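# Set the toppled can upright on the conveyor belt

## Task

Get the can lying on its side standing upright on one of its flat ends on the belt, next to the other cans. The other cans must stay upright and roughly where they started. At the end, neither gripper may be in contact with any can.

## Robot and tools

Robot: two arms, left_arm and right_arm, each ending in a two-finger parallel gripper with a wrist camera. Scene frame: origin at table-top height, midway between the nominal arm bases; +z up, +x out across the table, +y toward left_arm. Calibrated bases: left_arm at (+0.032, +0.278, +0.004) m, right_arm at (-0.002, -0.328, +0.046) m, both with almost no rotation. Arm names say nothing about which side of an image they appear on. A camera stand sits behind the arms.

Frames: every hand pose, velocity, target and wrist-camera pose is given in that arm's own base frame. Fixed cameras and the table use the scene frame. Motion offsets are measured along the current Hand target's own axes. On the gripper, +z points down the fingers and the fingers close along y. end_effector_position is the spot between the finger pads, just under 1 cm short of the tips.

Command row: always 14 numbers, each from -1 to 1, even if only one arm moves. Order: left_arm dx, dy, dz, rx, ry, rz, opening, then right_arm in the same order. dx..rz are offsets, not poses: they count from that arm's Hand target as it was when the action or move began. Scale: 1.0 = 0.6 m for dx/dy/dz and 180 degrees for rotation; rx, ry, rz together form one rotation vector. Opening is absolute: +1 fully open (about 87 mm between pads), +0.5 about 69 mm, 0 about 43 mm, -0.5 about 18 mm, -1 shut. Sending 0 for a pose number means stay at the Hand target; the opening number is always obeyed, so repeat the current opening to leave a gripper as it is.

execute_actions(actions, cameras): actions is a list of actions; each action is a table of 1 to 15 rows, one row per 1/30 s step, and a short table repeats its last row to fill 15 steps (0.5 s). Every row in an action is measured from that action's start pose, but the next action starts from the new Hand target, so repeating an offset keeps moving. An empty list moves nothing and returns all camera images. cameras: list of names, ["all"], or []; default none when actions run. An unknown name invalidates the call.

move(target, speed, blend, opening_speed, blocking, cameras): drives each gripper in a straight line. target is one 14-number row or a list of up to 15 rows; every row is an offset from the same starting Hand targets, not from the previous row. speed: m/s, 0.002 to 2.9, default 0.25 (rotation up to twice that in rad/s), one value or one per row. blend: metres of corner rounding per row, default 0 (full stop at each row). opening_speed: rate of the opening change per second on the -1..+1 scale, at least 0.2. blocking=false returns after about 0.5 s while motion continues. Total path time is capped at 10 s. Moves do not avoid obstacles or the other arm. The result adds a move: line giving the ending (done, off_target, moving, held, fault) and any limits (paced = pose clipped, held = steps withheld). done means within 10 mm and 2 degrees at rest; it says nothing about contact.

wait(seconds 0 to 10, cameras): lets time pass, arms hold their commands; a running move continues. stop(cameras): brakes a running move. zoom_image(camera, region): enlarges part of the latest image from cam_head_left, cam_head_right, cam_left_wrist or cam_right_wrist; region [x0, y0, x1, y1] in pixels, at most 504 by 504. finished_scene(scene): give the current scene's number once the can stands and both grippers are clear; it is final, and make no further calls in that reply.

Cameras: cam_head_left, cam_head_right, cam_high, cam_low, cam_left_wrist, cam_right_wrist, each 896x504. Wrist images can lag during motion.

Results: per arm, Hand target (the commanded pose after clipping; the next offsets start here), end_effector_position and end_effector_quat_wxyz (base frame, may be off by a few cm), grip_measured (on the opening scale; accurate to about 1 mm), Joint positions, Joint velocities (omitted or 'within noise' when still), Joint torques (include the arm's own weight, so never zero), Tool commands, motor temperatures, and for actions some per-step positions. MOTOR HOT appears at 75 °C; at 90 °C a fault folds that arm away for good.

Behaviour to expect: orientation commands are clipped to 40 degrees from the current measured pose each step. Friction and gravity leave the gripper short, low or tilted, especially far out, and tiny moves may fail or go sideways; check the pose after each move and correct. A gripper resting short will re-aim at its target on the next command, even all zeros. An arm blocked by something keeps pushing until commanded back. To grasp, command an opening about 0.04 below the grip_measured value at first contact; less below grips more gently.

Avoid: dropping the can or releasing it while it moves, fast contact or pushing far past a contact, knocking the standing cans over or far aside, anything leaving the table, the two grippers or arms touching each other (even a moderate press can fail the scene), wrist-camera cables touching objects or the table, paths passing near an arm's own base, and long stretched-out holds that heat motors.

Each tool is called after "Emit:" as name(argument=value, ...), one argument or row to a line, values as JSON.

## Session

Emit:
execute_actions(
  actions=[],
)

Scene clock: 0.00 s.
left_arm: end_effector_position=(+0.2894, +0.0387, +0.0681) grip_measured=+1.000 end_effector_quat_wxyz=(+0.362, +0.013, +0.926, +0.106) | right_arm: end_effector_position=(+0.2997, +0.0344, +0.0148) grip_measured=+1.000 end_effector_quat_wxyz=(+0.280, -0.175, +0.931, -0.156)
Joint positions: left_arm=[0.009 1.147 0.589 -0.255 -0.181 0.11 1] | right_arm=[0.354 1.488 0.662 -0.207 0.389 -0.127 1]
Joint velocities: within noise
Joint torques (N m): no reading
Motor temperatures (°C): left_arm=[23 30 37 28 21 21 23] | right_arm=[21 25 28 24 22 21 22]
Heat: left arm: 37 °C; right arm: 28 °C.
Hand target: left_arm +0.2896, +0.0387, +0.0700; +0.362, +0.013, +0.926, +0.106 | right_arm +0.3055, +0.0365, +0.0213; +0.293, -0.172, +0.928, -0.154
Tool commands: left_gripper/opening=+1.0 right_gripper/opening=+1.0
camera_calibration:
cam_left_wrist: T_world_to_cam=[[0.0545732, -0.979515, -0.193838, 0.033572], [-0.990222, -0.0780501, 0.115621, 0.302613], [-0.128381, 0.185633, -0.974197, 0.242671], [0, 0, 0, 1]] pos_world=[0.328976, 0.0114556, 0.207929]
cam_right_wrist: T_world_to_cam=[[0.251092, -0.892976, 0.373559, -0.0496945], [-0.940205, -0.133239, 0.313468, 0.30163], [-0.230147, -0.429932, -0.873036, 0.241958], [0, 0, 0, 1]] pos_world=[0.351758, 0.0998383, 0.135251]

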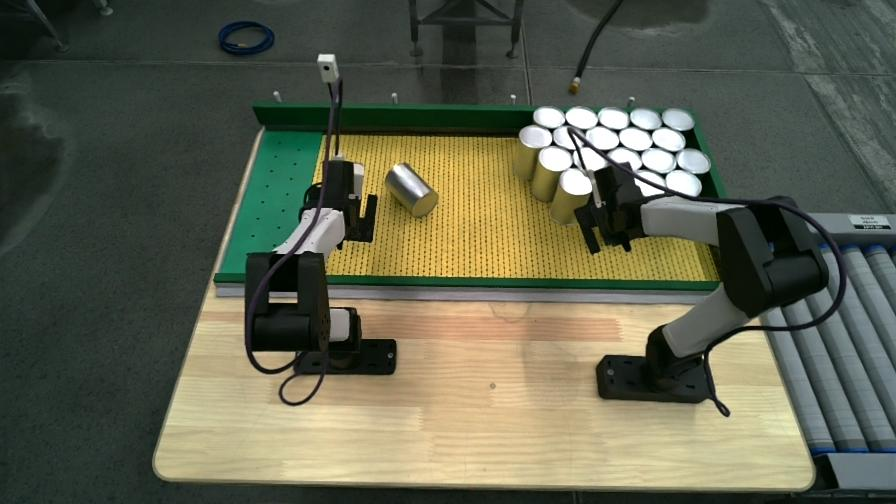

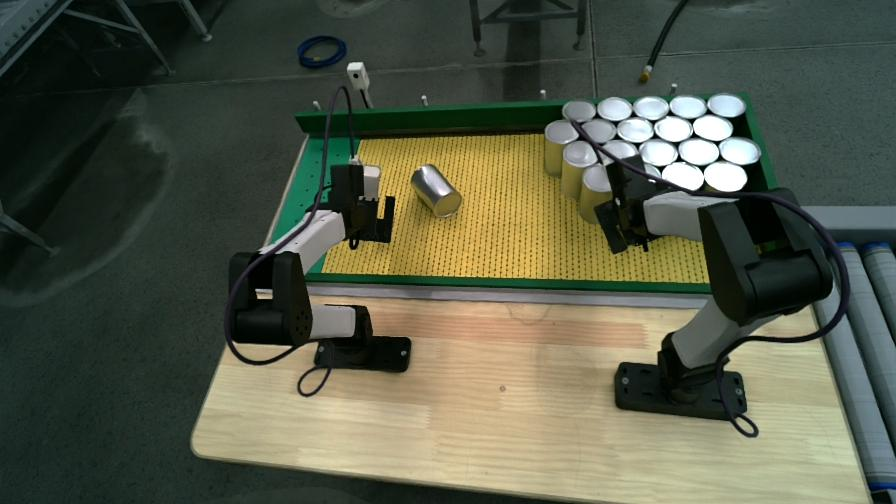

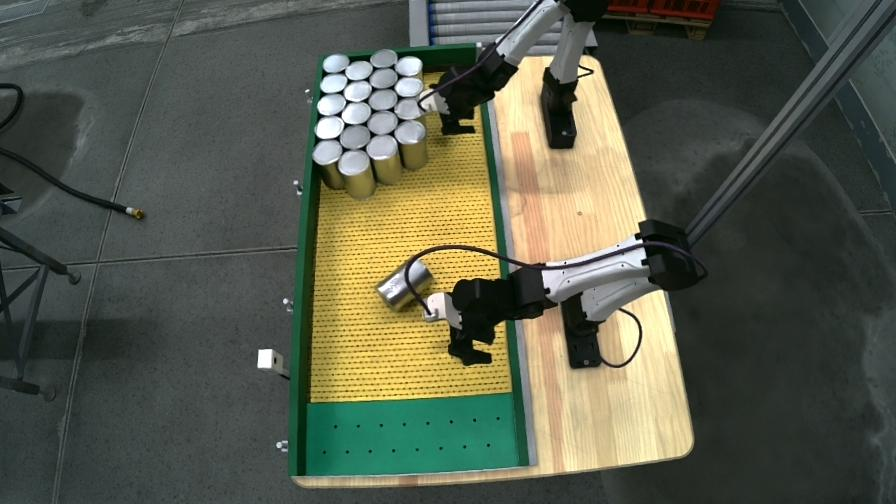

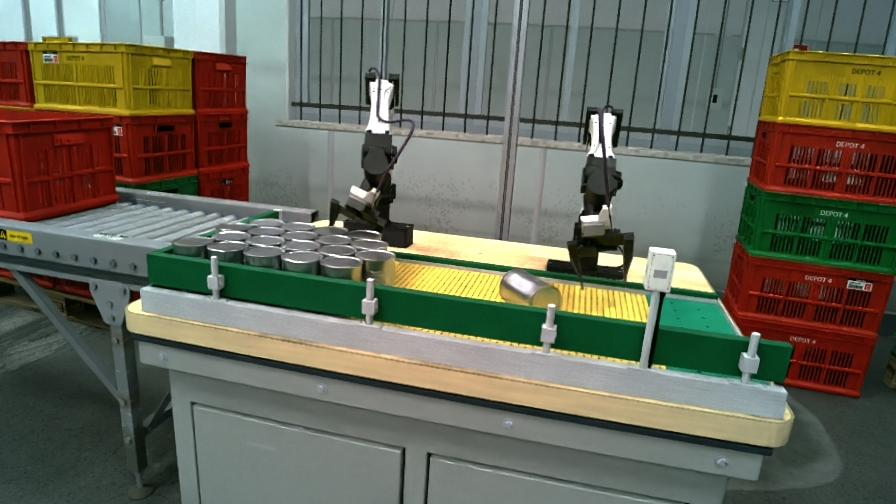

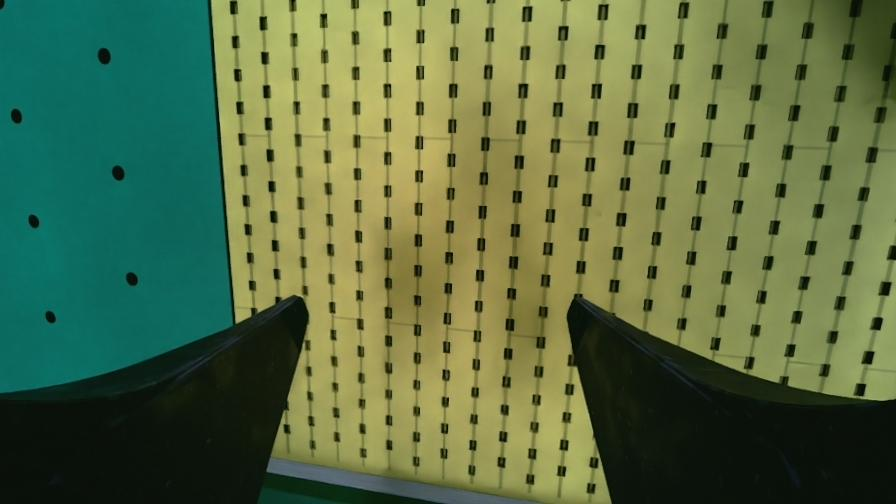

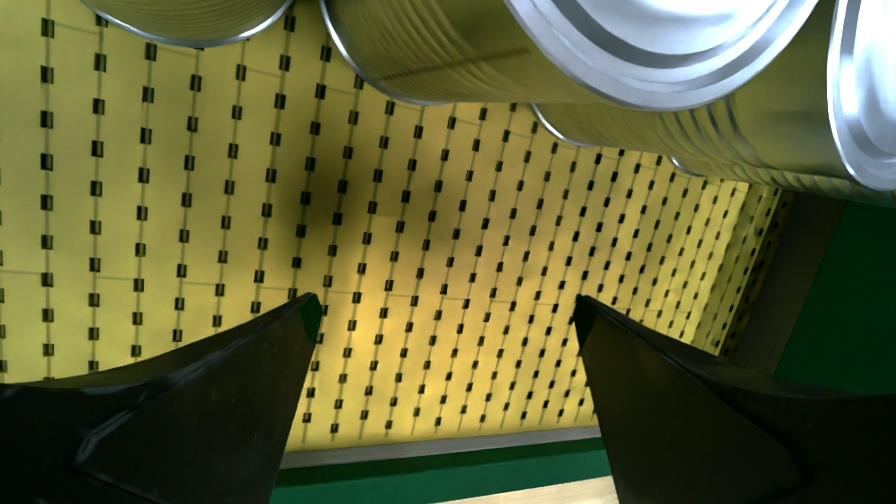

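Emit:
move(
  target=[
    [-0.195,-0.0687,-0.0705,-0.009,0.125,-0.112,1,0,0,0,0,0,0,1],
    [-0.3068,-0.2178,0.0142,-0.0183,0.2511,-0.2246,1,0,0,0,0,0,0,1],
  ],
  speed=0.35,
  blend=[0.04,0],
  cameras=["cam_left_wrist","cam_head_right"],
)

Scene clock: 87.63 s.
left_arm: end_effector_position=(+0.4432, -0.1054, +0.1610) grip_measured=+1.000 end_effector_quat_wxyz=(+0.089, -0.348, +0.932, -0.053) | right_arm: end_effector_position=(+0.2997, +0.0344, +0.0148) grip_measured=+1.000 end_effector_quat_wxyz=(+0.280, -0.175, +0.931, -0.156)
Joint positions: left_arm=[-0.162 2.313 2.492 -1.541 0.003 -0.877 1] | right_arm=[0.354 1.488 0.662 -0.207 0.389 -0.127 1]
Joint torques (N m): left_arm=[-0.14 -10.26 9.4 0.37 -0.08 -0.16] | right_arm=[0.27 -5.26 6.58 1.35 0.09 -0.06]
Motor temperatures (°C): left_arm=[23 31 45 31 21 21 23] | right_arm=[21 27 31 25 22 21 22]
Heat: left arm: 45 °C; right arm: 31 °C.
Hand target: left_arm +0.4378, -0.1061, +0.1601; +0.000, -0.350, +0.937, +0.000 | right_arm +0.3055, +0.0365, +0.0213; +0.293, -0.172, +0.928, -0.154
Off the commanded pose: left_arm 0.006 m, 12 deg | right_arm 0.009 m, 1 deg.
joint sent to its limit (left arm) — joint 4 (wrist pitch), lower limit. The joint targets are off in orientation, not in position.
move: off_target (left_arm)
camera_calibration:
cam_left_wrist: T_world_to_cam=[[0.645133, -0.74524, 0.168583, -0.393346], [-0.632928, -0.397636, 0.664295, 0.15247], [-0.428025, -0.53526, -0.728212, 0.396909], [0, 0, 0, 1]] pos_world=[0.52015, -0.0200608, 0.25406]
Images, in order (width x height): cam_head_right 896x504, cam_left_wrist 896x504.

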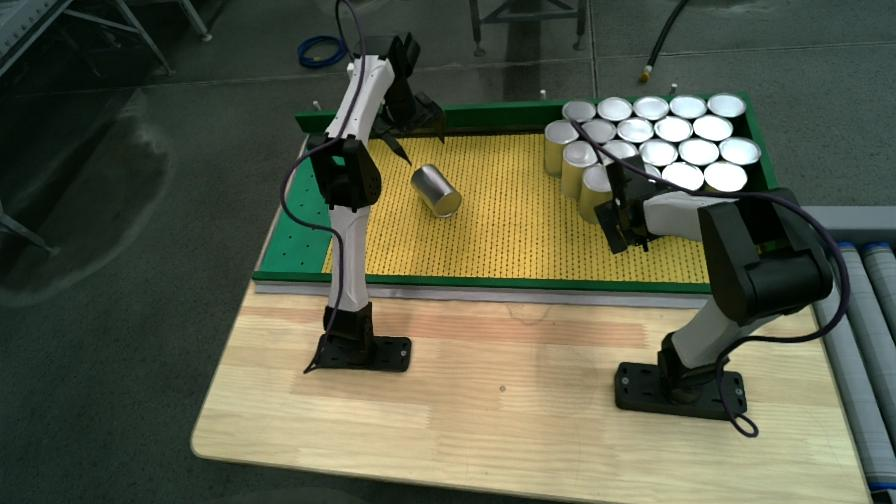

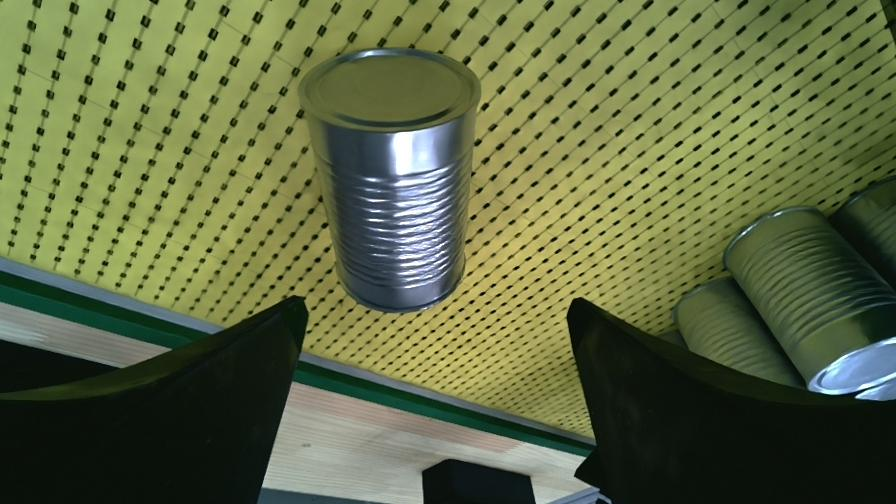

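Emit:
move(
  target=[
    [-0.0022,0.0092,0.1952,0,0,0.0056,1,0,0,0,0,0,0,1],
    [-0.0022,0.0092,0.1952,0,0,0.0056,0.45,0,0,0,0,0,0,1],
  ],
  speed=0.13,
  opening_speed=0.6,
  cameras=["cam_left_wrist"],
)

Scene clock: 121.83 s.
left_arm: end_effector_position=(+0.4367, -0.1041, +0.0515) grip_measured=+0.620 end_effector_quat_wxyz=(+0.007, -0.344, +0.939, -0.006) | right_arm: end_effector_position=(+0.2997, +0.0344, +0.0148) grip_measured=+1.000 end_effector_quat_wxyz=(+0.280, -0.175, +0.931, -0.156)
Joint positions: left_arm=[-0.162 2.422 2.236 -1.367 0.003 -0.864 0.81] | right_arm=[0.354 1.488 0.662 -0.207 0.389 -0.127 1]
Joint torques (N m): left_arm=[0.17 -11.49 6.27 0.49 -0.16 0.09] | right_arm=[0.29 -5.18 6.83 1.34 0.07 -0.07]
Motor temperatures (°C): left_arm=[23 38 47 28 21 21 23] | right_arm=[21 27 31 25 22 21 22]
Heat: left arm: 47 °C; right arm: 31 °C.
Hand target: left_arm +0.4353, -0.1012, +0.0429; +0.000, -0.342, +0.940, +0.000 | right_arm +0.3055, +0.0365, +0.0213; +0.293, -0.172, +0.928, -0.154
Off the commanded pose: left_arm 0.009 m, 1 deg | right_arm 0.009 m, 1 deg.
move: done
camera_calibration:
cam_left_wrist: T_world_to_cam=[[0.65363, -0.756464, 0.0230234, -0.367105], [-0.504412, -0.412759, 0.758419, 0.159113], [-0.564213, -0.507339, -0.651361, 0.373527], [0, 0, 0, 1]] pos_world=[0.530958, -0.0225211, 0.131079]
Images, in order (width x height): cam_left_wrist 896x504.

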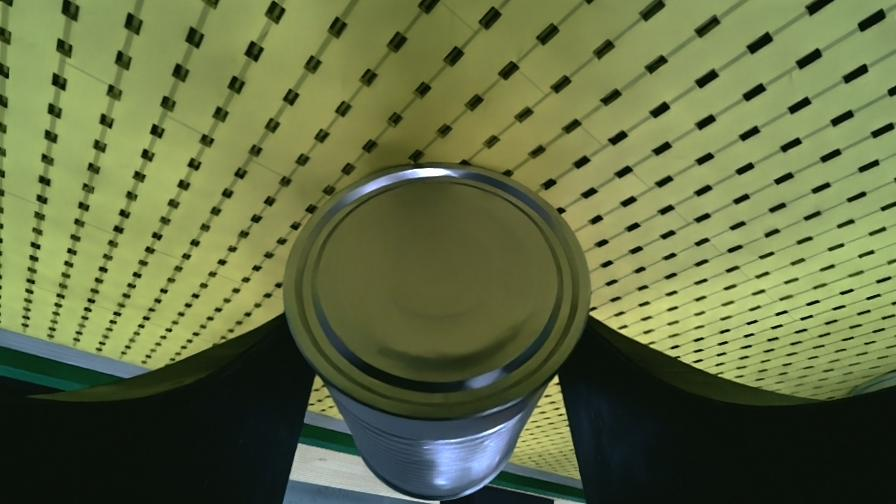

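Emit:
move(
  target=[
    [0,0,-0.2,0,0,0,0.45,0,0,0,0,0,0,1],
    [0.29,-0.1892,-0.2617,0.3613,-0.4385,0.3253,0.45,0,0,0,0,0,0,1],
  ],
  speed=[0.18,0.35],
  blend=[0.02,0],
  cameras=["cam_left_wrist","cam_head_right","cam_high"],
)

Scene clock: 202.23 s.
left_arm: end_effector_position=(+0.3656, -0.2920, +0.1525) grip_measured=+0.620 end_effector_quat_wxyz=(+0.641, +0.236, +0.694, -0.227) | right_arm: end_effector_position=(+0.2997, +0.0344, +0.0148) grip_measured=+1.000 end_effector_quat_wxyz=(+0.280, -0.175, +0.931, -0.156)
Joint positions: left_arm=[-0.675 1.613 0.662 0.877 -0.007 -0.012 0.81] | right_arm=[0.354 1.488 0.662 -0.207 0.389 -0.127 1]
Joint torques (N m): left_arm=[0.09 -7.21 8.5 3.72 0.04 0.11] | right_arm=[0.32 -5 6.35 1.3 0.11 -0.13]
Motor temperatures (°C): left_arm=[23 56 41 28 21 21 25] | right_arm=[21 28 32 25 22 21 22]
Heat: left arm: 56 °C; right arm: 32 °C.
Hand target: left_arm +0.3746, -0.2998, +0.1999; +0.701, +0.224, +0.630, -0.248 | right_arm +0.3055, +0.0365, +0.0213; +0.293, -0.172, +0.928, -0.154
Off the commanded pose: left_arm 0.049 m, 10 deg | right_arm 0.009 m, 1 deg.
move: off_target (left_arm)
camera_calibration:
cam_left_wrist: T_world_to_cam=[[-0.623922, -0.781163, 0.0224897, -0.00518215], [-0.641365, 0.495397, -0.58586, 0.489323], [0.446511, -0.379955, -0.8101, -0.00432107], [0, 0, 0, 1]] pos_world=[0.312531, -0.248099, 0.283291]
Images, in order (width x height): cam_head_right 896x504, cam_high 896x504, cam_left_wrist 896x504.

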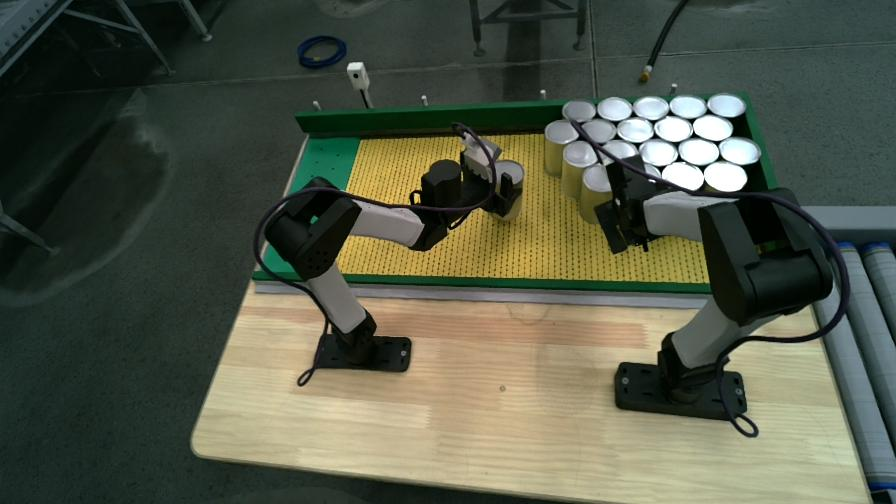

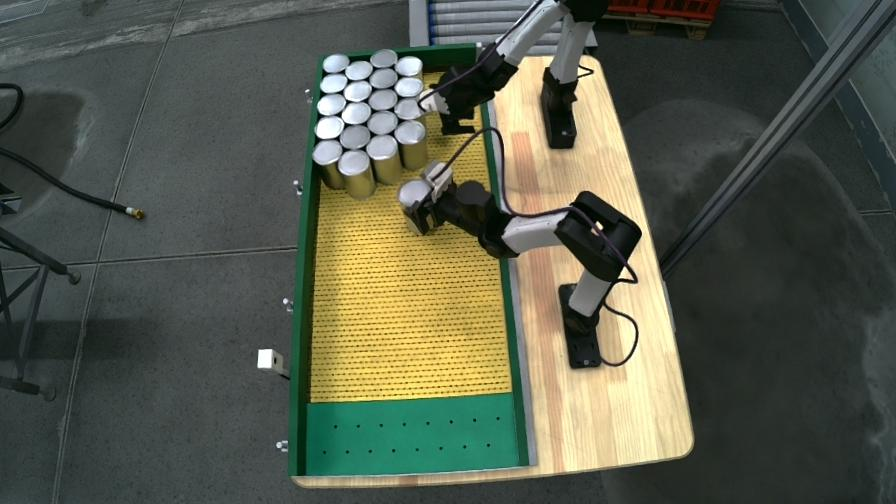

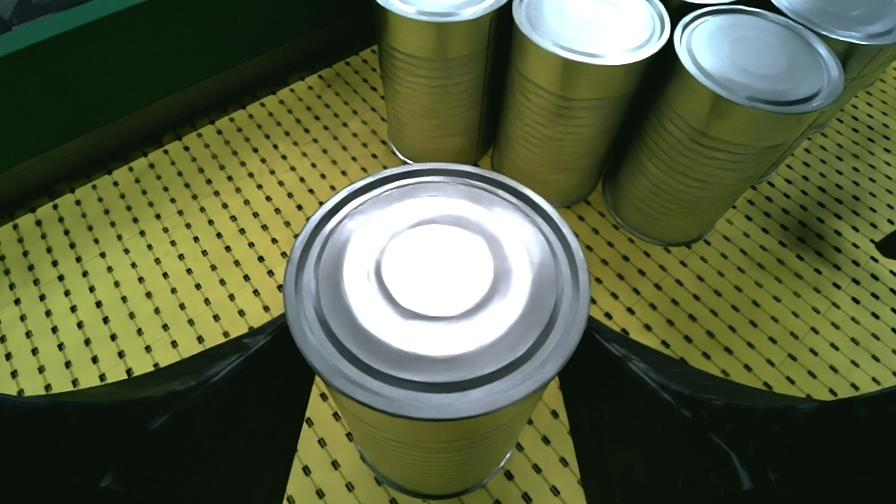

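Emit:
zoom_image(
  camera="cam_left_wrist",
  region=[370, 0, 870, 280],
)

Scaled by 1.008 from the camera's 896x504 image, which has a finer 1280x720 frame.

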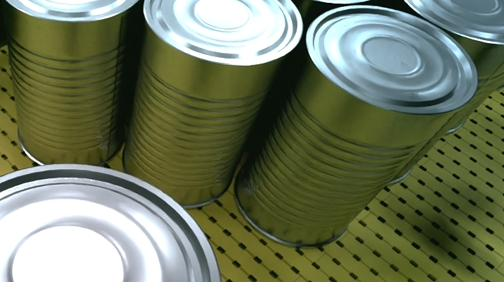

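Emit:
move(
  target=[
    [-0.0663,0,0.007,0,-0.02,0,0.45,0,0,0,0,0,0,1],
    [-0.0557,-0.101,0.1088,0.0876,-0.0273,-0.0137,0.45,0,0,0,0,0,0,1],
  ],
  speed=[0.15,0.15],
  blend=[0.015,0],
  cameras=["cam_left_wrist","cam_head_right","cam_high"],
)

Scene clock: 311.40 s.
left_arm: end_effector_position=(+0.3717, -0.3662, +0.1693) grip_measured=+0.620 end_effector_quat_wxyz=(+0.617, +0.308, +0.646, -0.327) | right_arm: end_effector_position=(+0.2997, +0.0344, +0.0148) grip_measured=+1.000 end_effector_quat_wxyz=(+0.280, -0.175, +0.931, -0.156)
Joint positions: left_arm=[-0.696 1.788 0.892 0.869 0.236 -0.035 0.81] | right_arm=[0.354 1.488 0.662 -0.207 0.389 -0.127 1]
Joint torques (N m): left_arm=[-0.59 -9.05 13.37 3.6 0.07 -0.15] | right_arm=[0.35 -5.3 6.6 1.3 0.13 -0.12]
Motor temperatures (°C): left_arm=[23 43 46 50 21 21 25] | right_arm=[21 28 32 25 22 21 22]
Heat: left arm: 50 °C; right arm: 32 °C.
Hand target: left_arm +0.3841, -0.3856, +0.2401; +0.684, +0.293, +0.564, -0.357 | right_arm +0.3055, +0.0365, +0.0213; +0.293, -0.172, +0.928, -0.154
Off the commanded pose: left_arm 0.074 m, 13 deg | right_arm 0.009 m, 1 deg.
move: off_target (left_arm)
camera_calibration:
cam_left_wrist: T_world_to_cam=[[-0.805254, -0.590628, 0.0522089, 0.0724363], [-0.488008, 0.610173, -0.62413, 0.531291], [0.336772, -0.528061, -0.779575, -0.0401157], [0, 0, 0, 1]] pos_world=[0.331114, -0.30258, 0.29654]
Images, in order (width x height): cam_head_right 896x504, cam_high 896x504, cam_left_wrist 896x504.

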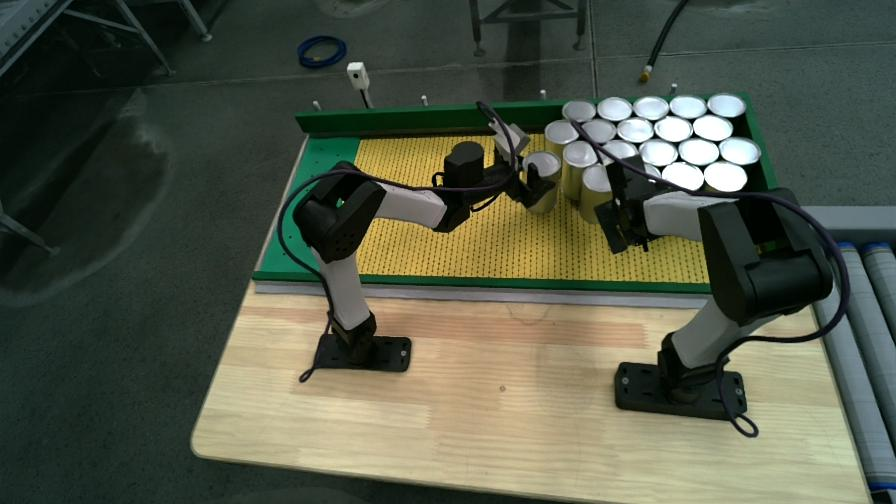

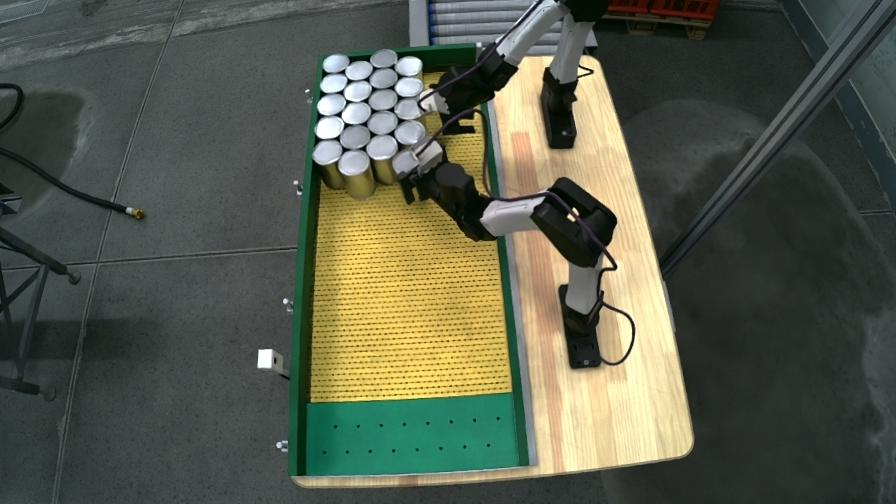

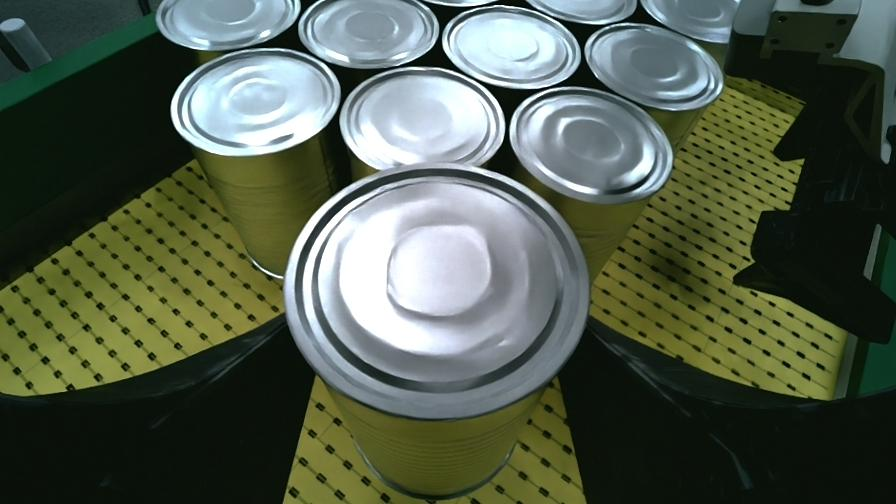

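Emit:
move(
  target=[0.0773,-0.0058,0.0053,0,0,0,0.45,0,0,0,0,0,0,1],
  speed=0.1,
  cameras=["cam_left_wrist","cam_high"],
)

Scene clock: 340.13 s.
left_arm: end_effector_position=(+0.3750, -0.3812, +0.1303) grip_measured=+0.620 end_effector_quat_wxyz=(+0.615, +0.314, +0.642, -0.333) | right_arm: end_effector_position=(+0.2997, +0.0344, +0.0148) grip_measured=+1.000 end_effector_quat_wxyz=(+0.280, -0.175, +0.931, -0.156)
Joint positions: left_arm=[-0.714 1.941 0.892 1.026 0.236 -0.036 0.81] | right_arm=[0.354 1.488 0.662 -0.207 0.389 -0.127 1]
Joint torques (N m): left_arm=[-0.62 -9.72 11.48 3.67 -0.08 -0.13] | right_arm=[0.27 -5.01 6.61 1.32 0.11 -0.19]
Motor temperatures (°C): left_arm=[23 48 55 57 21 21 25] | right_arm=[21 28 32 25 22 21 22]
Heat: left arm: 57 °C; right arm: 32 °C.
Hand target: left_arm +0.3881, -0.3975, +0.1951; +0.684, +0.293, +0.564, -0.357 | right_arm +0.3055, +0.0365, +0.0213; +0.293, -0.172, +0.928, -0.154
Off the commanded pose: left_arm 0.068 m, 12 deg | right_arm 0.009 m, 1 deg.
move: off_target (left_arm)
camera_calibration:
cam_left_wrist: T_world_to_cam=[[-0.815916, -0.575876, 0.051462, 0.077975], [-0.474944, 0.616822, -0.627661, 0.515785], [0.329712, -0.53656, -0.776784, -0.0805806], [0, 0, 0, 1]] pos_world=[0.335158, -0.31648, 0.257132]
Images, in order (width x height): cam_high 896x504, cam_left_wrist 896x504.

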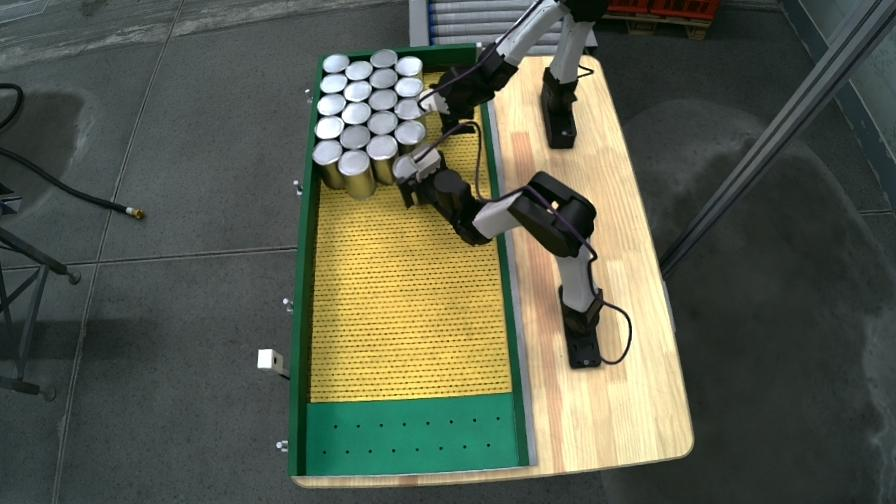

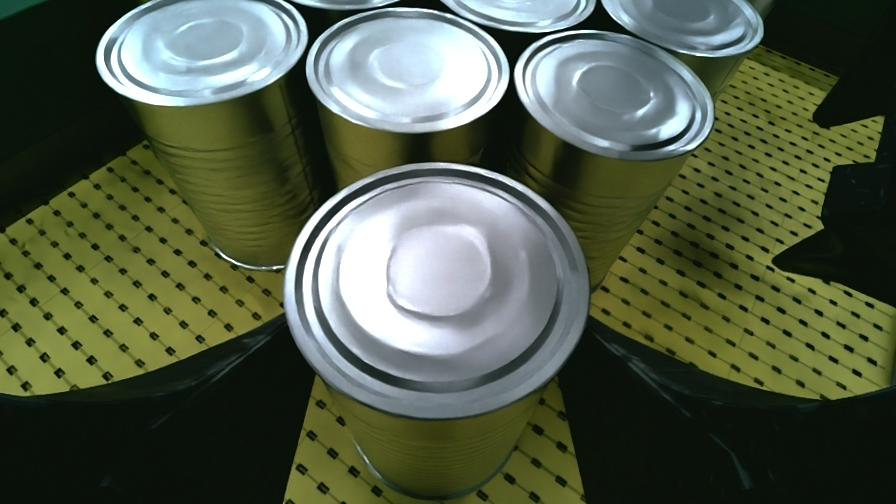

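Emit:
move(
  target=[0.03,0,0.005,0,-0.003,0.01,0.45,0,0,0,0,0,0,1],
  speed=0.08,
  cameras=["cam_left_wrist"],
)

Scene clock: 355.70 s.
left_arm: end_effector_position=(+0.3783, -0.3888, +0.1228) grip_measured=+0.620 end_effector_quat_wxyz=(+0.630, +0.314, +0.625, -0.336) | right_arm: end_effector_position=(+0.2997, +0.0344, +0.0148) grip_measured=+1.000 end_effector_quat_wxyz=(+0.280, -0.175, +0.931, -0.156)
Joint positions: left_arm=[-0.722 2.012 0.902 1.131 0.232 -0.028 0.81] | right_arm=[0.354 1.488 0.662 -0.207 0.389 -0.127 1]
Joint torques (N m): left_arm=[-0.61 -9.54 11.43 3.41 -0.15 0.1] | right_arm=[0.39 -5.03 6.34 1.36 0.13 -0.1]
Motor temperatures (°C): left_arm=[23 49 56 59 21 21 25] | right_arm=[21 28 32 25 22 21 22]
Heat: left arm: 59 °C; right arm: 32 °C.
Hand target: left_arm +0.3917, -0.4027, +0.1782; +0.693, +0.300, +0.556, -0.347 | right_arm +0.3055, +0.0365, +0.0213; +0.293, -0.172, +0.928, -0.154
Off the commanded pose: left_arm 0.059 m, 11 deg | right_arm 0.009 m, 1 deg.
move: off_target (left_arm)
camera_calibration:
cam_left_wrist: T_world_to_cam=[[-0.820135, -0.571182, 0.0335993, 0.0822522], [-0.447459, 0.603674, -0.659817, 0.505857], [0.356593, -0.556173, -0.750675, -0.112476], [0, 0, 0, 1]] pos_world=[0.333916, -0.320948, 0.246576]
Images, in order (width x height): cam_left_wrist 896x504.

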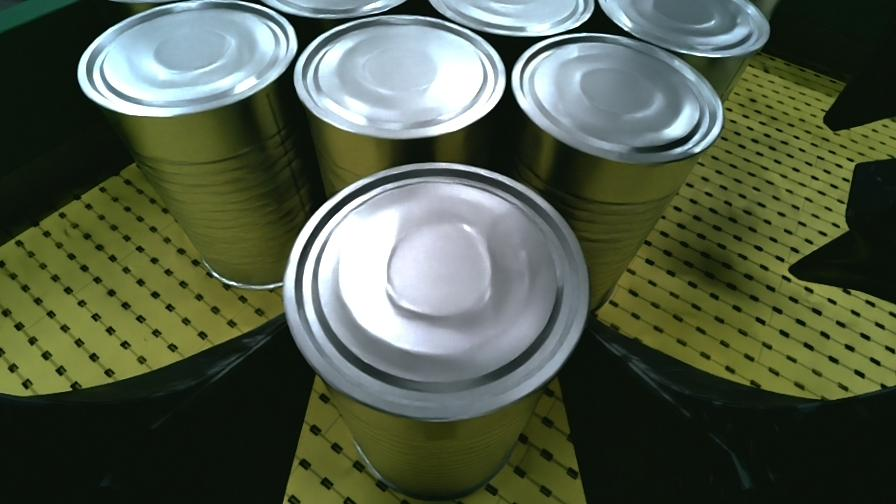

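Emit:
move(
  target=[0.025,0,0.005,0,0.006,0,0.45,0,0,0,0,0,0,1],
  speed=0.08,
  cameras=["cam_left_wrist","cam_high"],
)

Scene clock: 369.60 s.
left_arm: end_effector_position=(+0.3851, -0.3954, +0.1214) grip_measured=+0.620 end_effector_quat_wxyz=(+0.639, +0.315, +0.616, -0.335) | right_arm: end_effector_position=(+0.2997, +0.0344, +0.0148) grip_measured=+1.000 end_effector_quat_wxyz=(+0.280, -0.175, +0.931, -0.156)
Joint positions: left_arm=[-0.724 2.057 0.937 1.162 0.231 -0.02 0.81] | right_arm=[0.354 1.488 0.662 -0.207 0.389 -0.127 1]
Joint torques (N m): left_arm=[-0.65 -9.25 10.85 3.08 -0.15 0.04] | right_arm=[0.23 -5 6.49 1.38 0.14 -0.07]
Motor temperatures (°C): left_arm=[23 51 54 61 21 21 25] | right_arm=[21 28 32 26 22 21 22]
Heat: left arm: 61 °C; right arm: 32 °C.
Hand target: left_arm +0.3955, -0.4073, +0.1640; +0.687, +0.304, +0.563, -0.345 | right_arm +0.3055, +0.0365, +0.0213; +0.293, -0.172, +0.928, -0.154
Off the commanded pose: left_arm 0.046 m, 8 deg | right_arm 0.009 m, 1 deg.
move: off_target (left_arm)
camera_calibration:
cam_left_wrist: T_world_to_cam=[[-0.820837, -0.570806, 0.0201752, 0.0862475], [-0.431983, 0.597322, -0.67572, 0.50537], [0.373654, -0.563372, -0.736882, -0.130814], [0, 0, 0, 1]] pos_world=[0.337985, -0.326335, 0.243354]
Images, in order (width x height): cam_high 896x504, cam_left_wrist 896x504.

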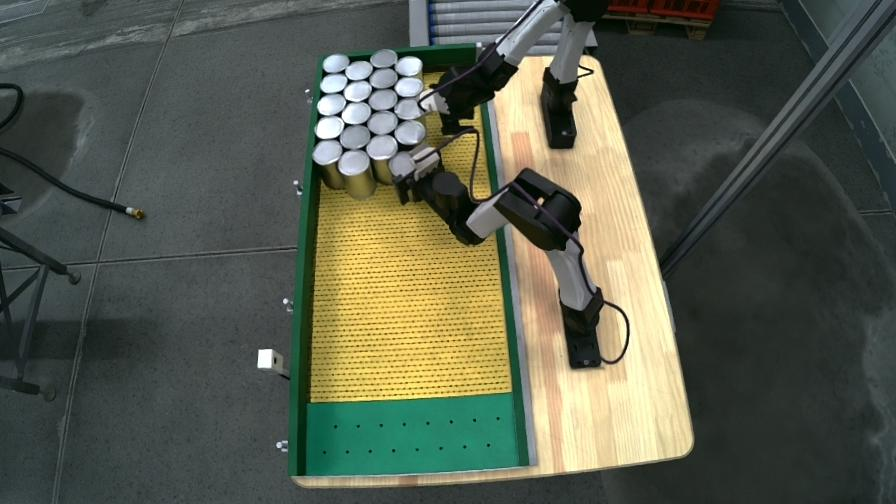

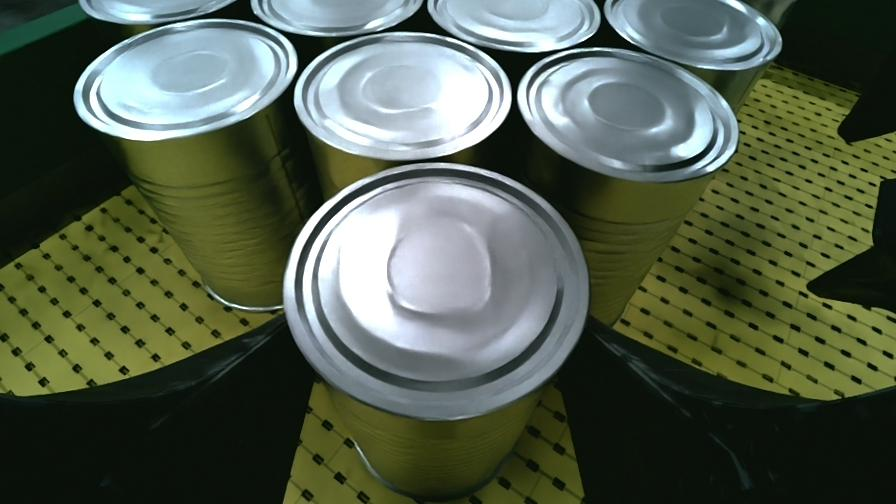

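Emit:
move(
  target=[0.0097,0,-0.039,0,0.01,0,0.45,0,0,0,0,0,0,1],
  speed=0.08,
  cameras=["cam_left_wrist"],
)

Scene clock: 408.77 s.
left_arm: end_effector_position=(+0.3821, -0.3925, +0.1208) grip_measured=+0.620 end_effector_quat_wxyz=(+0.644, +0.315, +0.611, -0.335) | right_arm: end_effector_position=(+0.2997, +0.0344, +0.0148) grip_measured=+1.000 end_effector_quat_wxyz=(+0.280, -0.175, +0.931, -0.156)
Joint positions: left_arm=[-0.724 2.057 0.914 1.198 0.231 -0.015 0.81] | right_arm=[0.354 1.488 0.662 -0.207 0.389 -0.127 1]
Joint torques (N m): left_arm=[0.39 -12.27 5.7 2.87 -0.04 0.08] | right_arm=[0.47 -5.35 6.52 1.28 0.1 -0.09]
Motor temperatures (°C): left_arm=[23 52 56 59 21 21 26] | right_arm=[21 28 32 26 22 21 22]
Heat: left arm: 59 °C; right arm: 32 °C.
Hand target: left_arm +0.3830, -0.3892, +0.1541; +0.678, +0.309, +0.574, -0.340 | right_arm +0.3055, +0.0365, +0.0213; +0.293, -0.172, +0.928, -0.154
Off the commanded pose: left_arm 0.033 m, 6 deg | right_arm 0.009 m, 1 deg.
move: off_target (left_arm)
camera_calibration:
cam_left_wrist: T_world_to_cam=[[-0.820943, -0.570871, 0.0125921, 0.0863389], [-0.423125, 0.593374, -0.684743, 0.498143], [0.383428, -0.567463, -0.728676, -0.134864], [0, 0, 0, 1]] pos_world=[0.333367, -0.322827, 0.241741]
Images, in order (width x height): cam_left_wrist 896x504.

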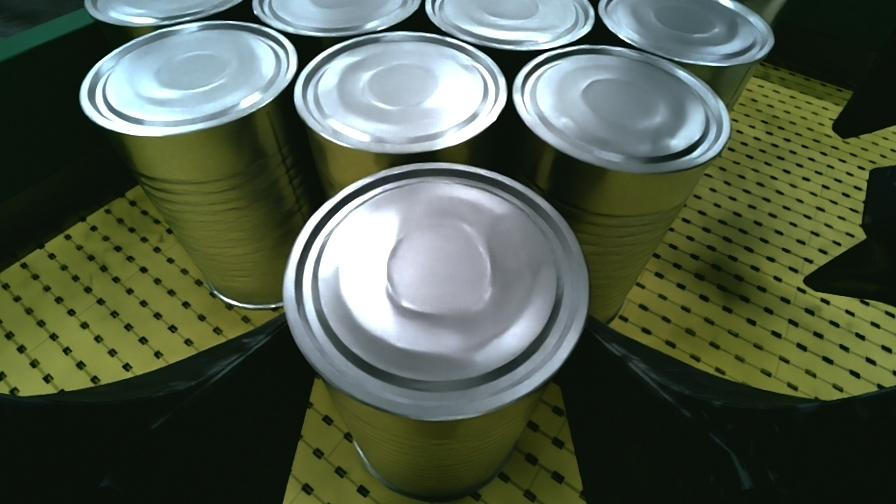

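Emit:
move(
  target=[0.008,0,-0.03,0,0.022,0,0.45,0,0,0,0,0,0,1],
  speed=0.08,
  cameras=["cam_left_wrist"],
)

Scene clock: 429.27 s.
left_arm: end_effector_position=(+0.3743, -0.3783, +0.1197) grip_measured=+0.620 end_effector_quat_wxyz=(+0.636, +0.319, +0.623, -0.325) | right_arm: end_effector_position=(+0.2997, +0.0344, +0.0148) grip_measured=+1.000 end_effector_quat_wxyz=(+0.280, -0.175, +0.931, -0.156)
Joint positions: left_arm=[-0.715 1.994 0.853 1.162 0.231 -0.003 0.81] | right_arm=[0.354 1.488 0.662 -0.207 0.389 -0.127 1]
Joint torques (N m): left_arm=[0.4 -12.63 5.75 2.44 0.05 0.11] | right_arm=[0.35 -5.22 6.63 1.27 0.1 -0.12]
Motor temperatures (°C): left_arm=[23 58 51 60 21 21 26] | right_arm=[21 28 32 26 22 21 22]
Heat: left arm: 60 °C; right arm: 32 °C.
Hand target: left_arm +0.3734, -0.3752, +0.1466; +0.658, +0.321, +0.597, -0.329 | right_arm +0.3055, +0.0365, +0.0213; +0.293, -0.172, +0.928, -0.154
Off the commanded pose: left_arm 0.027 m, 4 deg | right_arm 0.009 m, 1 deg.
move: off_target (left_arm)
camera_calibration:
cam_left_wrist: T_world_to_cam=[[-0.815475, -0.578723, 0.00890162, 0.0834355], [-0.439701, 0.609431, -0.65974, 0.494865], [0.376382, -0.541916, -0.751441, -0.109549], [0, 0, 0, 1]] pos_world=[0.326864, -0.312666, 0.24342]
Images, in order (width x height): cam_left_wrist 896x504.

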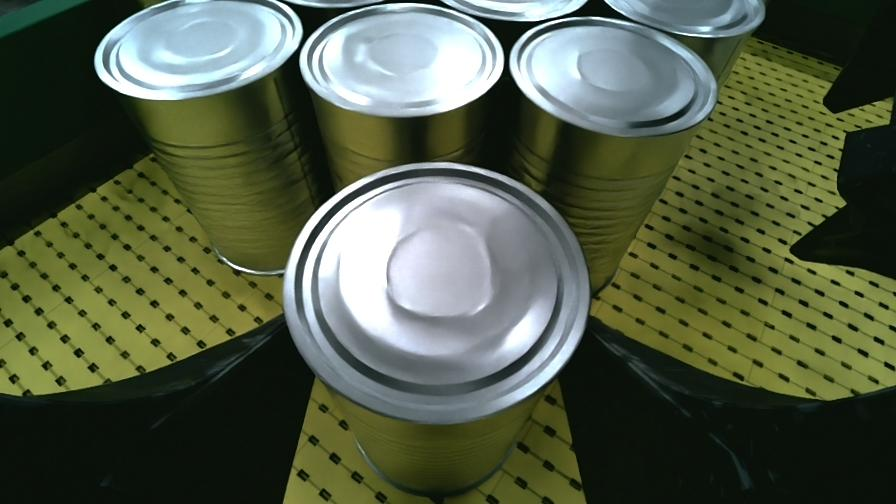

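Emit:
move(
  target=[0.0249,-0.0007,-0.002,0,0.008,0,0.45,0,0,0,0,0,0,1],
  speed=0.06,
  cameras=["cam_left_wrist"],
)

Scene clock: 453.30 s.
left_arm: end_effector_position=(+0.3743, -0.3783, +0.1197) grip_measured=+0.620 end_effector_quat_wxyz=(+0.636, +0.320, +0.623, -0.325) | right_arm: end_effector_position=(+0.2997, +0.0344, +0.0148) grip_measured=+1.000 end_effector_quat_wxyz=(+0.280, -0.175, +0.931, -0.156)
Joint positions: left_arm=[-0.715 1.994 0.853 1.162 0.231 -0.003 0.81] | right_arm=[0.354 1.488 0.662 -0.207 0.389 -0.127 1]
Joint torques (N m): left_arm=[0.39 -10.36 5.31 2.5 0.04 0.16] | right_arm=[0.28 -5.14 6.48 1.33 0.07 -0.11]
Motor temperatures (°C): left_arm=[23 59 48 56 21 21 26] | right_arm=[21 28 32 26 22 21 22]
Heat: left arm: 59 °C; right arm: 32 °C.
Hand target: left_arm +0.3734, -0.3752, +0.1316; +0.651, +0.325, +0.605, -0.325 | right_arm +0.3055, +0.0365, +0.0213; +0.293, -0.172, +0.928, -0.154
Off the commanded pose: left_arm 0.012 m, 3 deg | right_arm 0.009 m, 1 deg.
move: off_target (left_arm)
camera_calibration:
cam_left_wrist: T_world_to_cam=[[-0.815468, -0.578739, 0.00854643, 0.0835141], [-0.439533, 0.609578, -0.659716, 0.494851], [0.376594, -0.541734, -0.751467, -0.109554], [0, 0, 0, 1]] pos_world=[0.326864, -0.312667, 0.243421]
Images, in order (width x height): cam_left_wrist 896x504.

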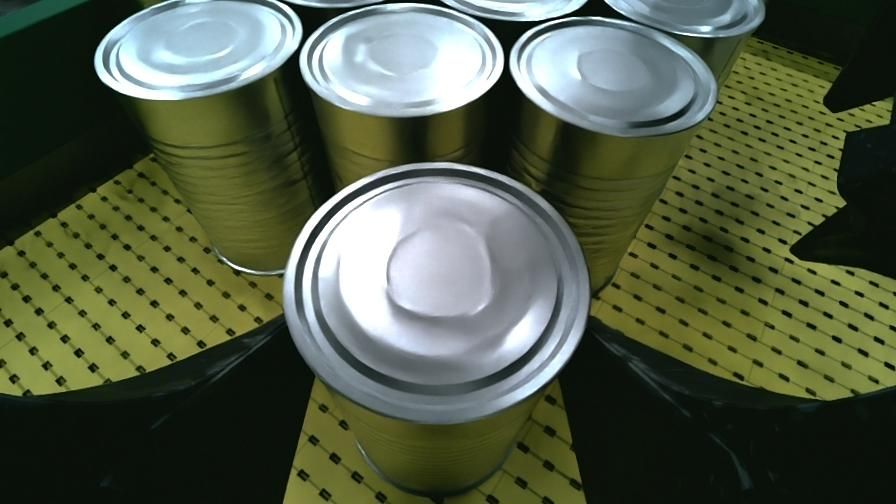

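Emit:
move(
  target=[0.0249,-0.0007,0,0,0.004,0,0.45,0,0,0,0,0,0,1],
  speed=0.06,
  cameras=[],
)

Scene clock: 459.47 s.
left_arm: end_effector_position=(+0.3736, -0.3781, +0.1191) grip_measured=+0.620 end_effector_quat_wxyz=(+0.640, +0.319, +0.618, -0.326) | right_arm: end_effector_position=(+0.2997, +0.0344, +0.0148) grip_measured=+1.000 end_effector_quat_wxyz=(+0.280, -0.175, +0.931, -0.156)
Joint positions: left_arm=[-0.715 2.004 0.846 1.19 0.233 -0.003 0.81] | right_arm=[0.354 1.488 0.662 -0.207 0.389 -0.127 1]
Joint torques (N m): left_arm=[0.31 -7.66 5.53 2.56 0 0.2] | right_arm=[0.42 -5.23 6.5 1.36 0.07 -0.12]
Motor temperatures (°C): left_arm=[23 58 47 56 21 22 26] | right_arm=[21 28 32 26 22 21 22]
Heat: left arm: 58 °C; right arm: 32 °C.
Hand target: left_arm +0.3739, -0.3759, +0.1168; +0.647, +0.327, +0.609, -0.323 | right_arm +0.3055, +0.0365, +0.0213; +0.293, -0.172, +0.928, -0.154
Off the commanded pose: left_arm 0.003 m, 2 deg | right_arm 0.009 m, 1 deg.
move: done
No camera images: "cameras" was empty.

Emit:
move(
  target=[
    [0,0,0,0,0,0,1,0,0,0,0,0,0,1],
    [0,0,-0.18,0,0,0,1,0,0,0,0,0,0,1],
  ],
  speed=[0.05,0.15],
  opening_speed=0.6,
  cameras=["cam_left_wrist","cam_head_right","cam_high","cam_head_left"],
)

Scene clock: 467.50 s.
left_arm: end_effector_position=(+0.3142, -0.2891, +0.0999) grip_measured=+1.000 end_effector_quat_wxyz=(+0.634, +0.322, +0.626, -0.319) | right_arm: end_effector_position=(+0.2997, +0.0344, +0.0148) grip_measured=+1.000 end_effector_quat_wxyz=(+0.280, -0.175, +0.931, -0.156)
Joint positions: left_arm=[-0.61 1.803 0.409 1.402 0.332 0.006 1] | right_arm=[0.354 1.488 0.662 -0.207 0.389 -0.127 1]
Joint torques (N m): left_arm=[0.24 -7.83 4.14 2.35 0.09 0.05] | right_arm=[0.17 -5.16 6.64 1.29 0.1 -0.07]
Motor temperatures (°C): left_arm=[23 56 47 55 21 22 25] | right_arm=[21 28 32 26 22 21 22]
Heat: left arm: 56 °C; right arm: 32 °C.
Hand target: left_arm +0.3116, -0.2878, +0.1119; +0.647, +0.327, +0.609, -0.323 | right_arm +0.3055, +0.0365, +0.0213; +0.293, -0.172, +0.928, -0.154
Off the commanded pose: left_arm 0.012 m, 3 deg | right_arm 0.009 m, 1 deg.
move: off_target (left_arm)
camera_calibration:
cam_left_wrist: T_world_to_cam=[[-0.812896, -0.582407, 0.00166618, 0.0851442], [-0.443331, 0.61692, -0.650282, 0.403459], [0.377701, -0.52935, -0.759691, -0.0494432], [0, 0, 0, 1]] pos_world=[0.266754, -0.225487, 0.224659]
Images, in order (width x height): cam_head_left 896x504, cam_head_right 896x504, cam_high 896x504, cam_left_wrist 896x504.

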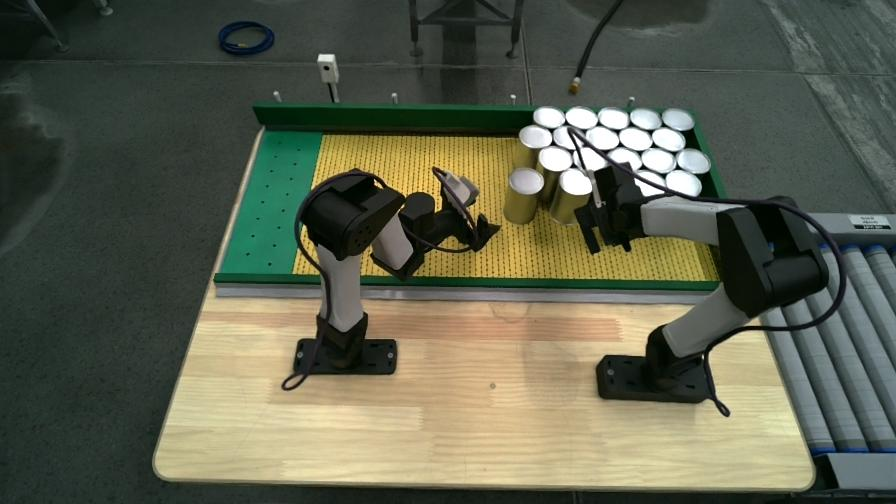

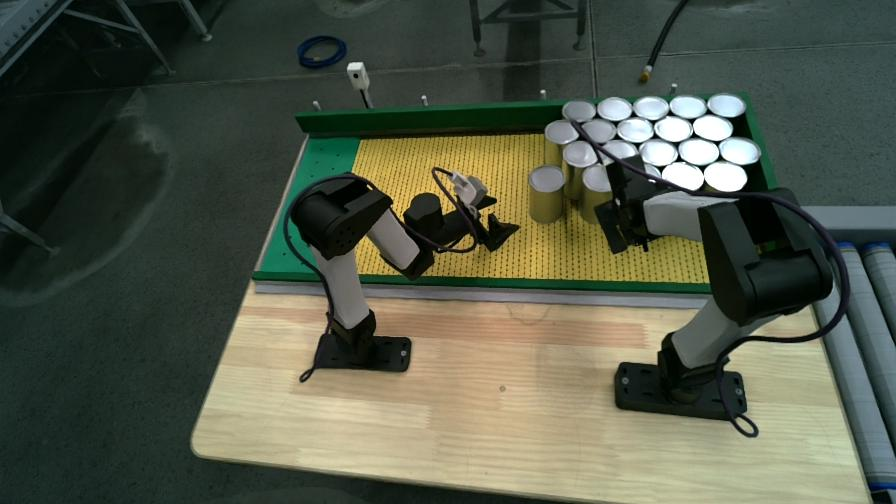

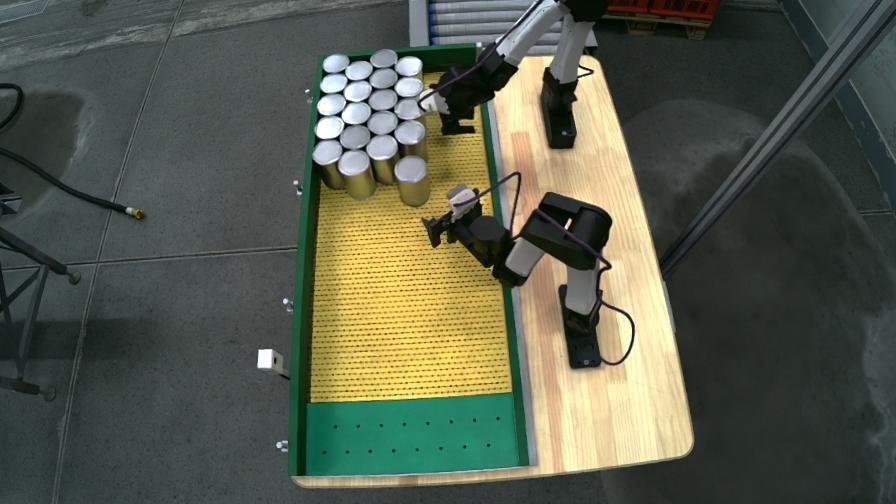

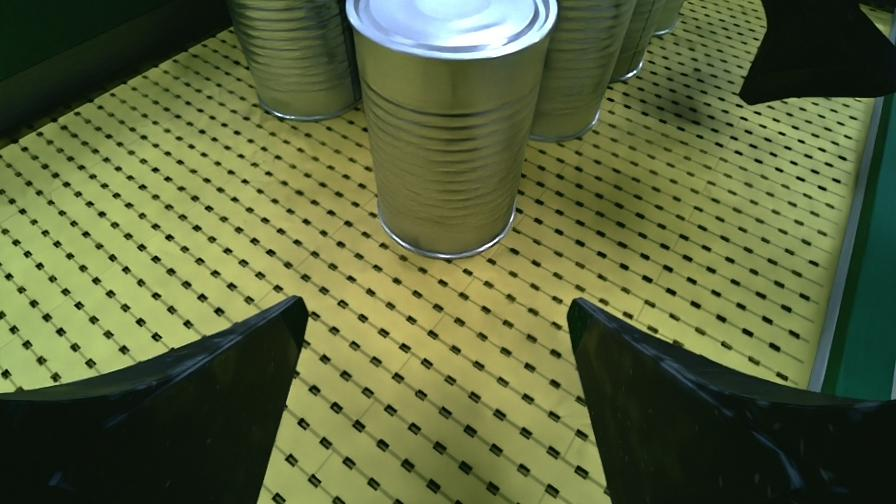

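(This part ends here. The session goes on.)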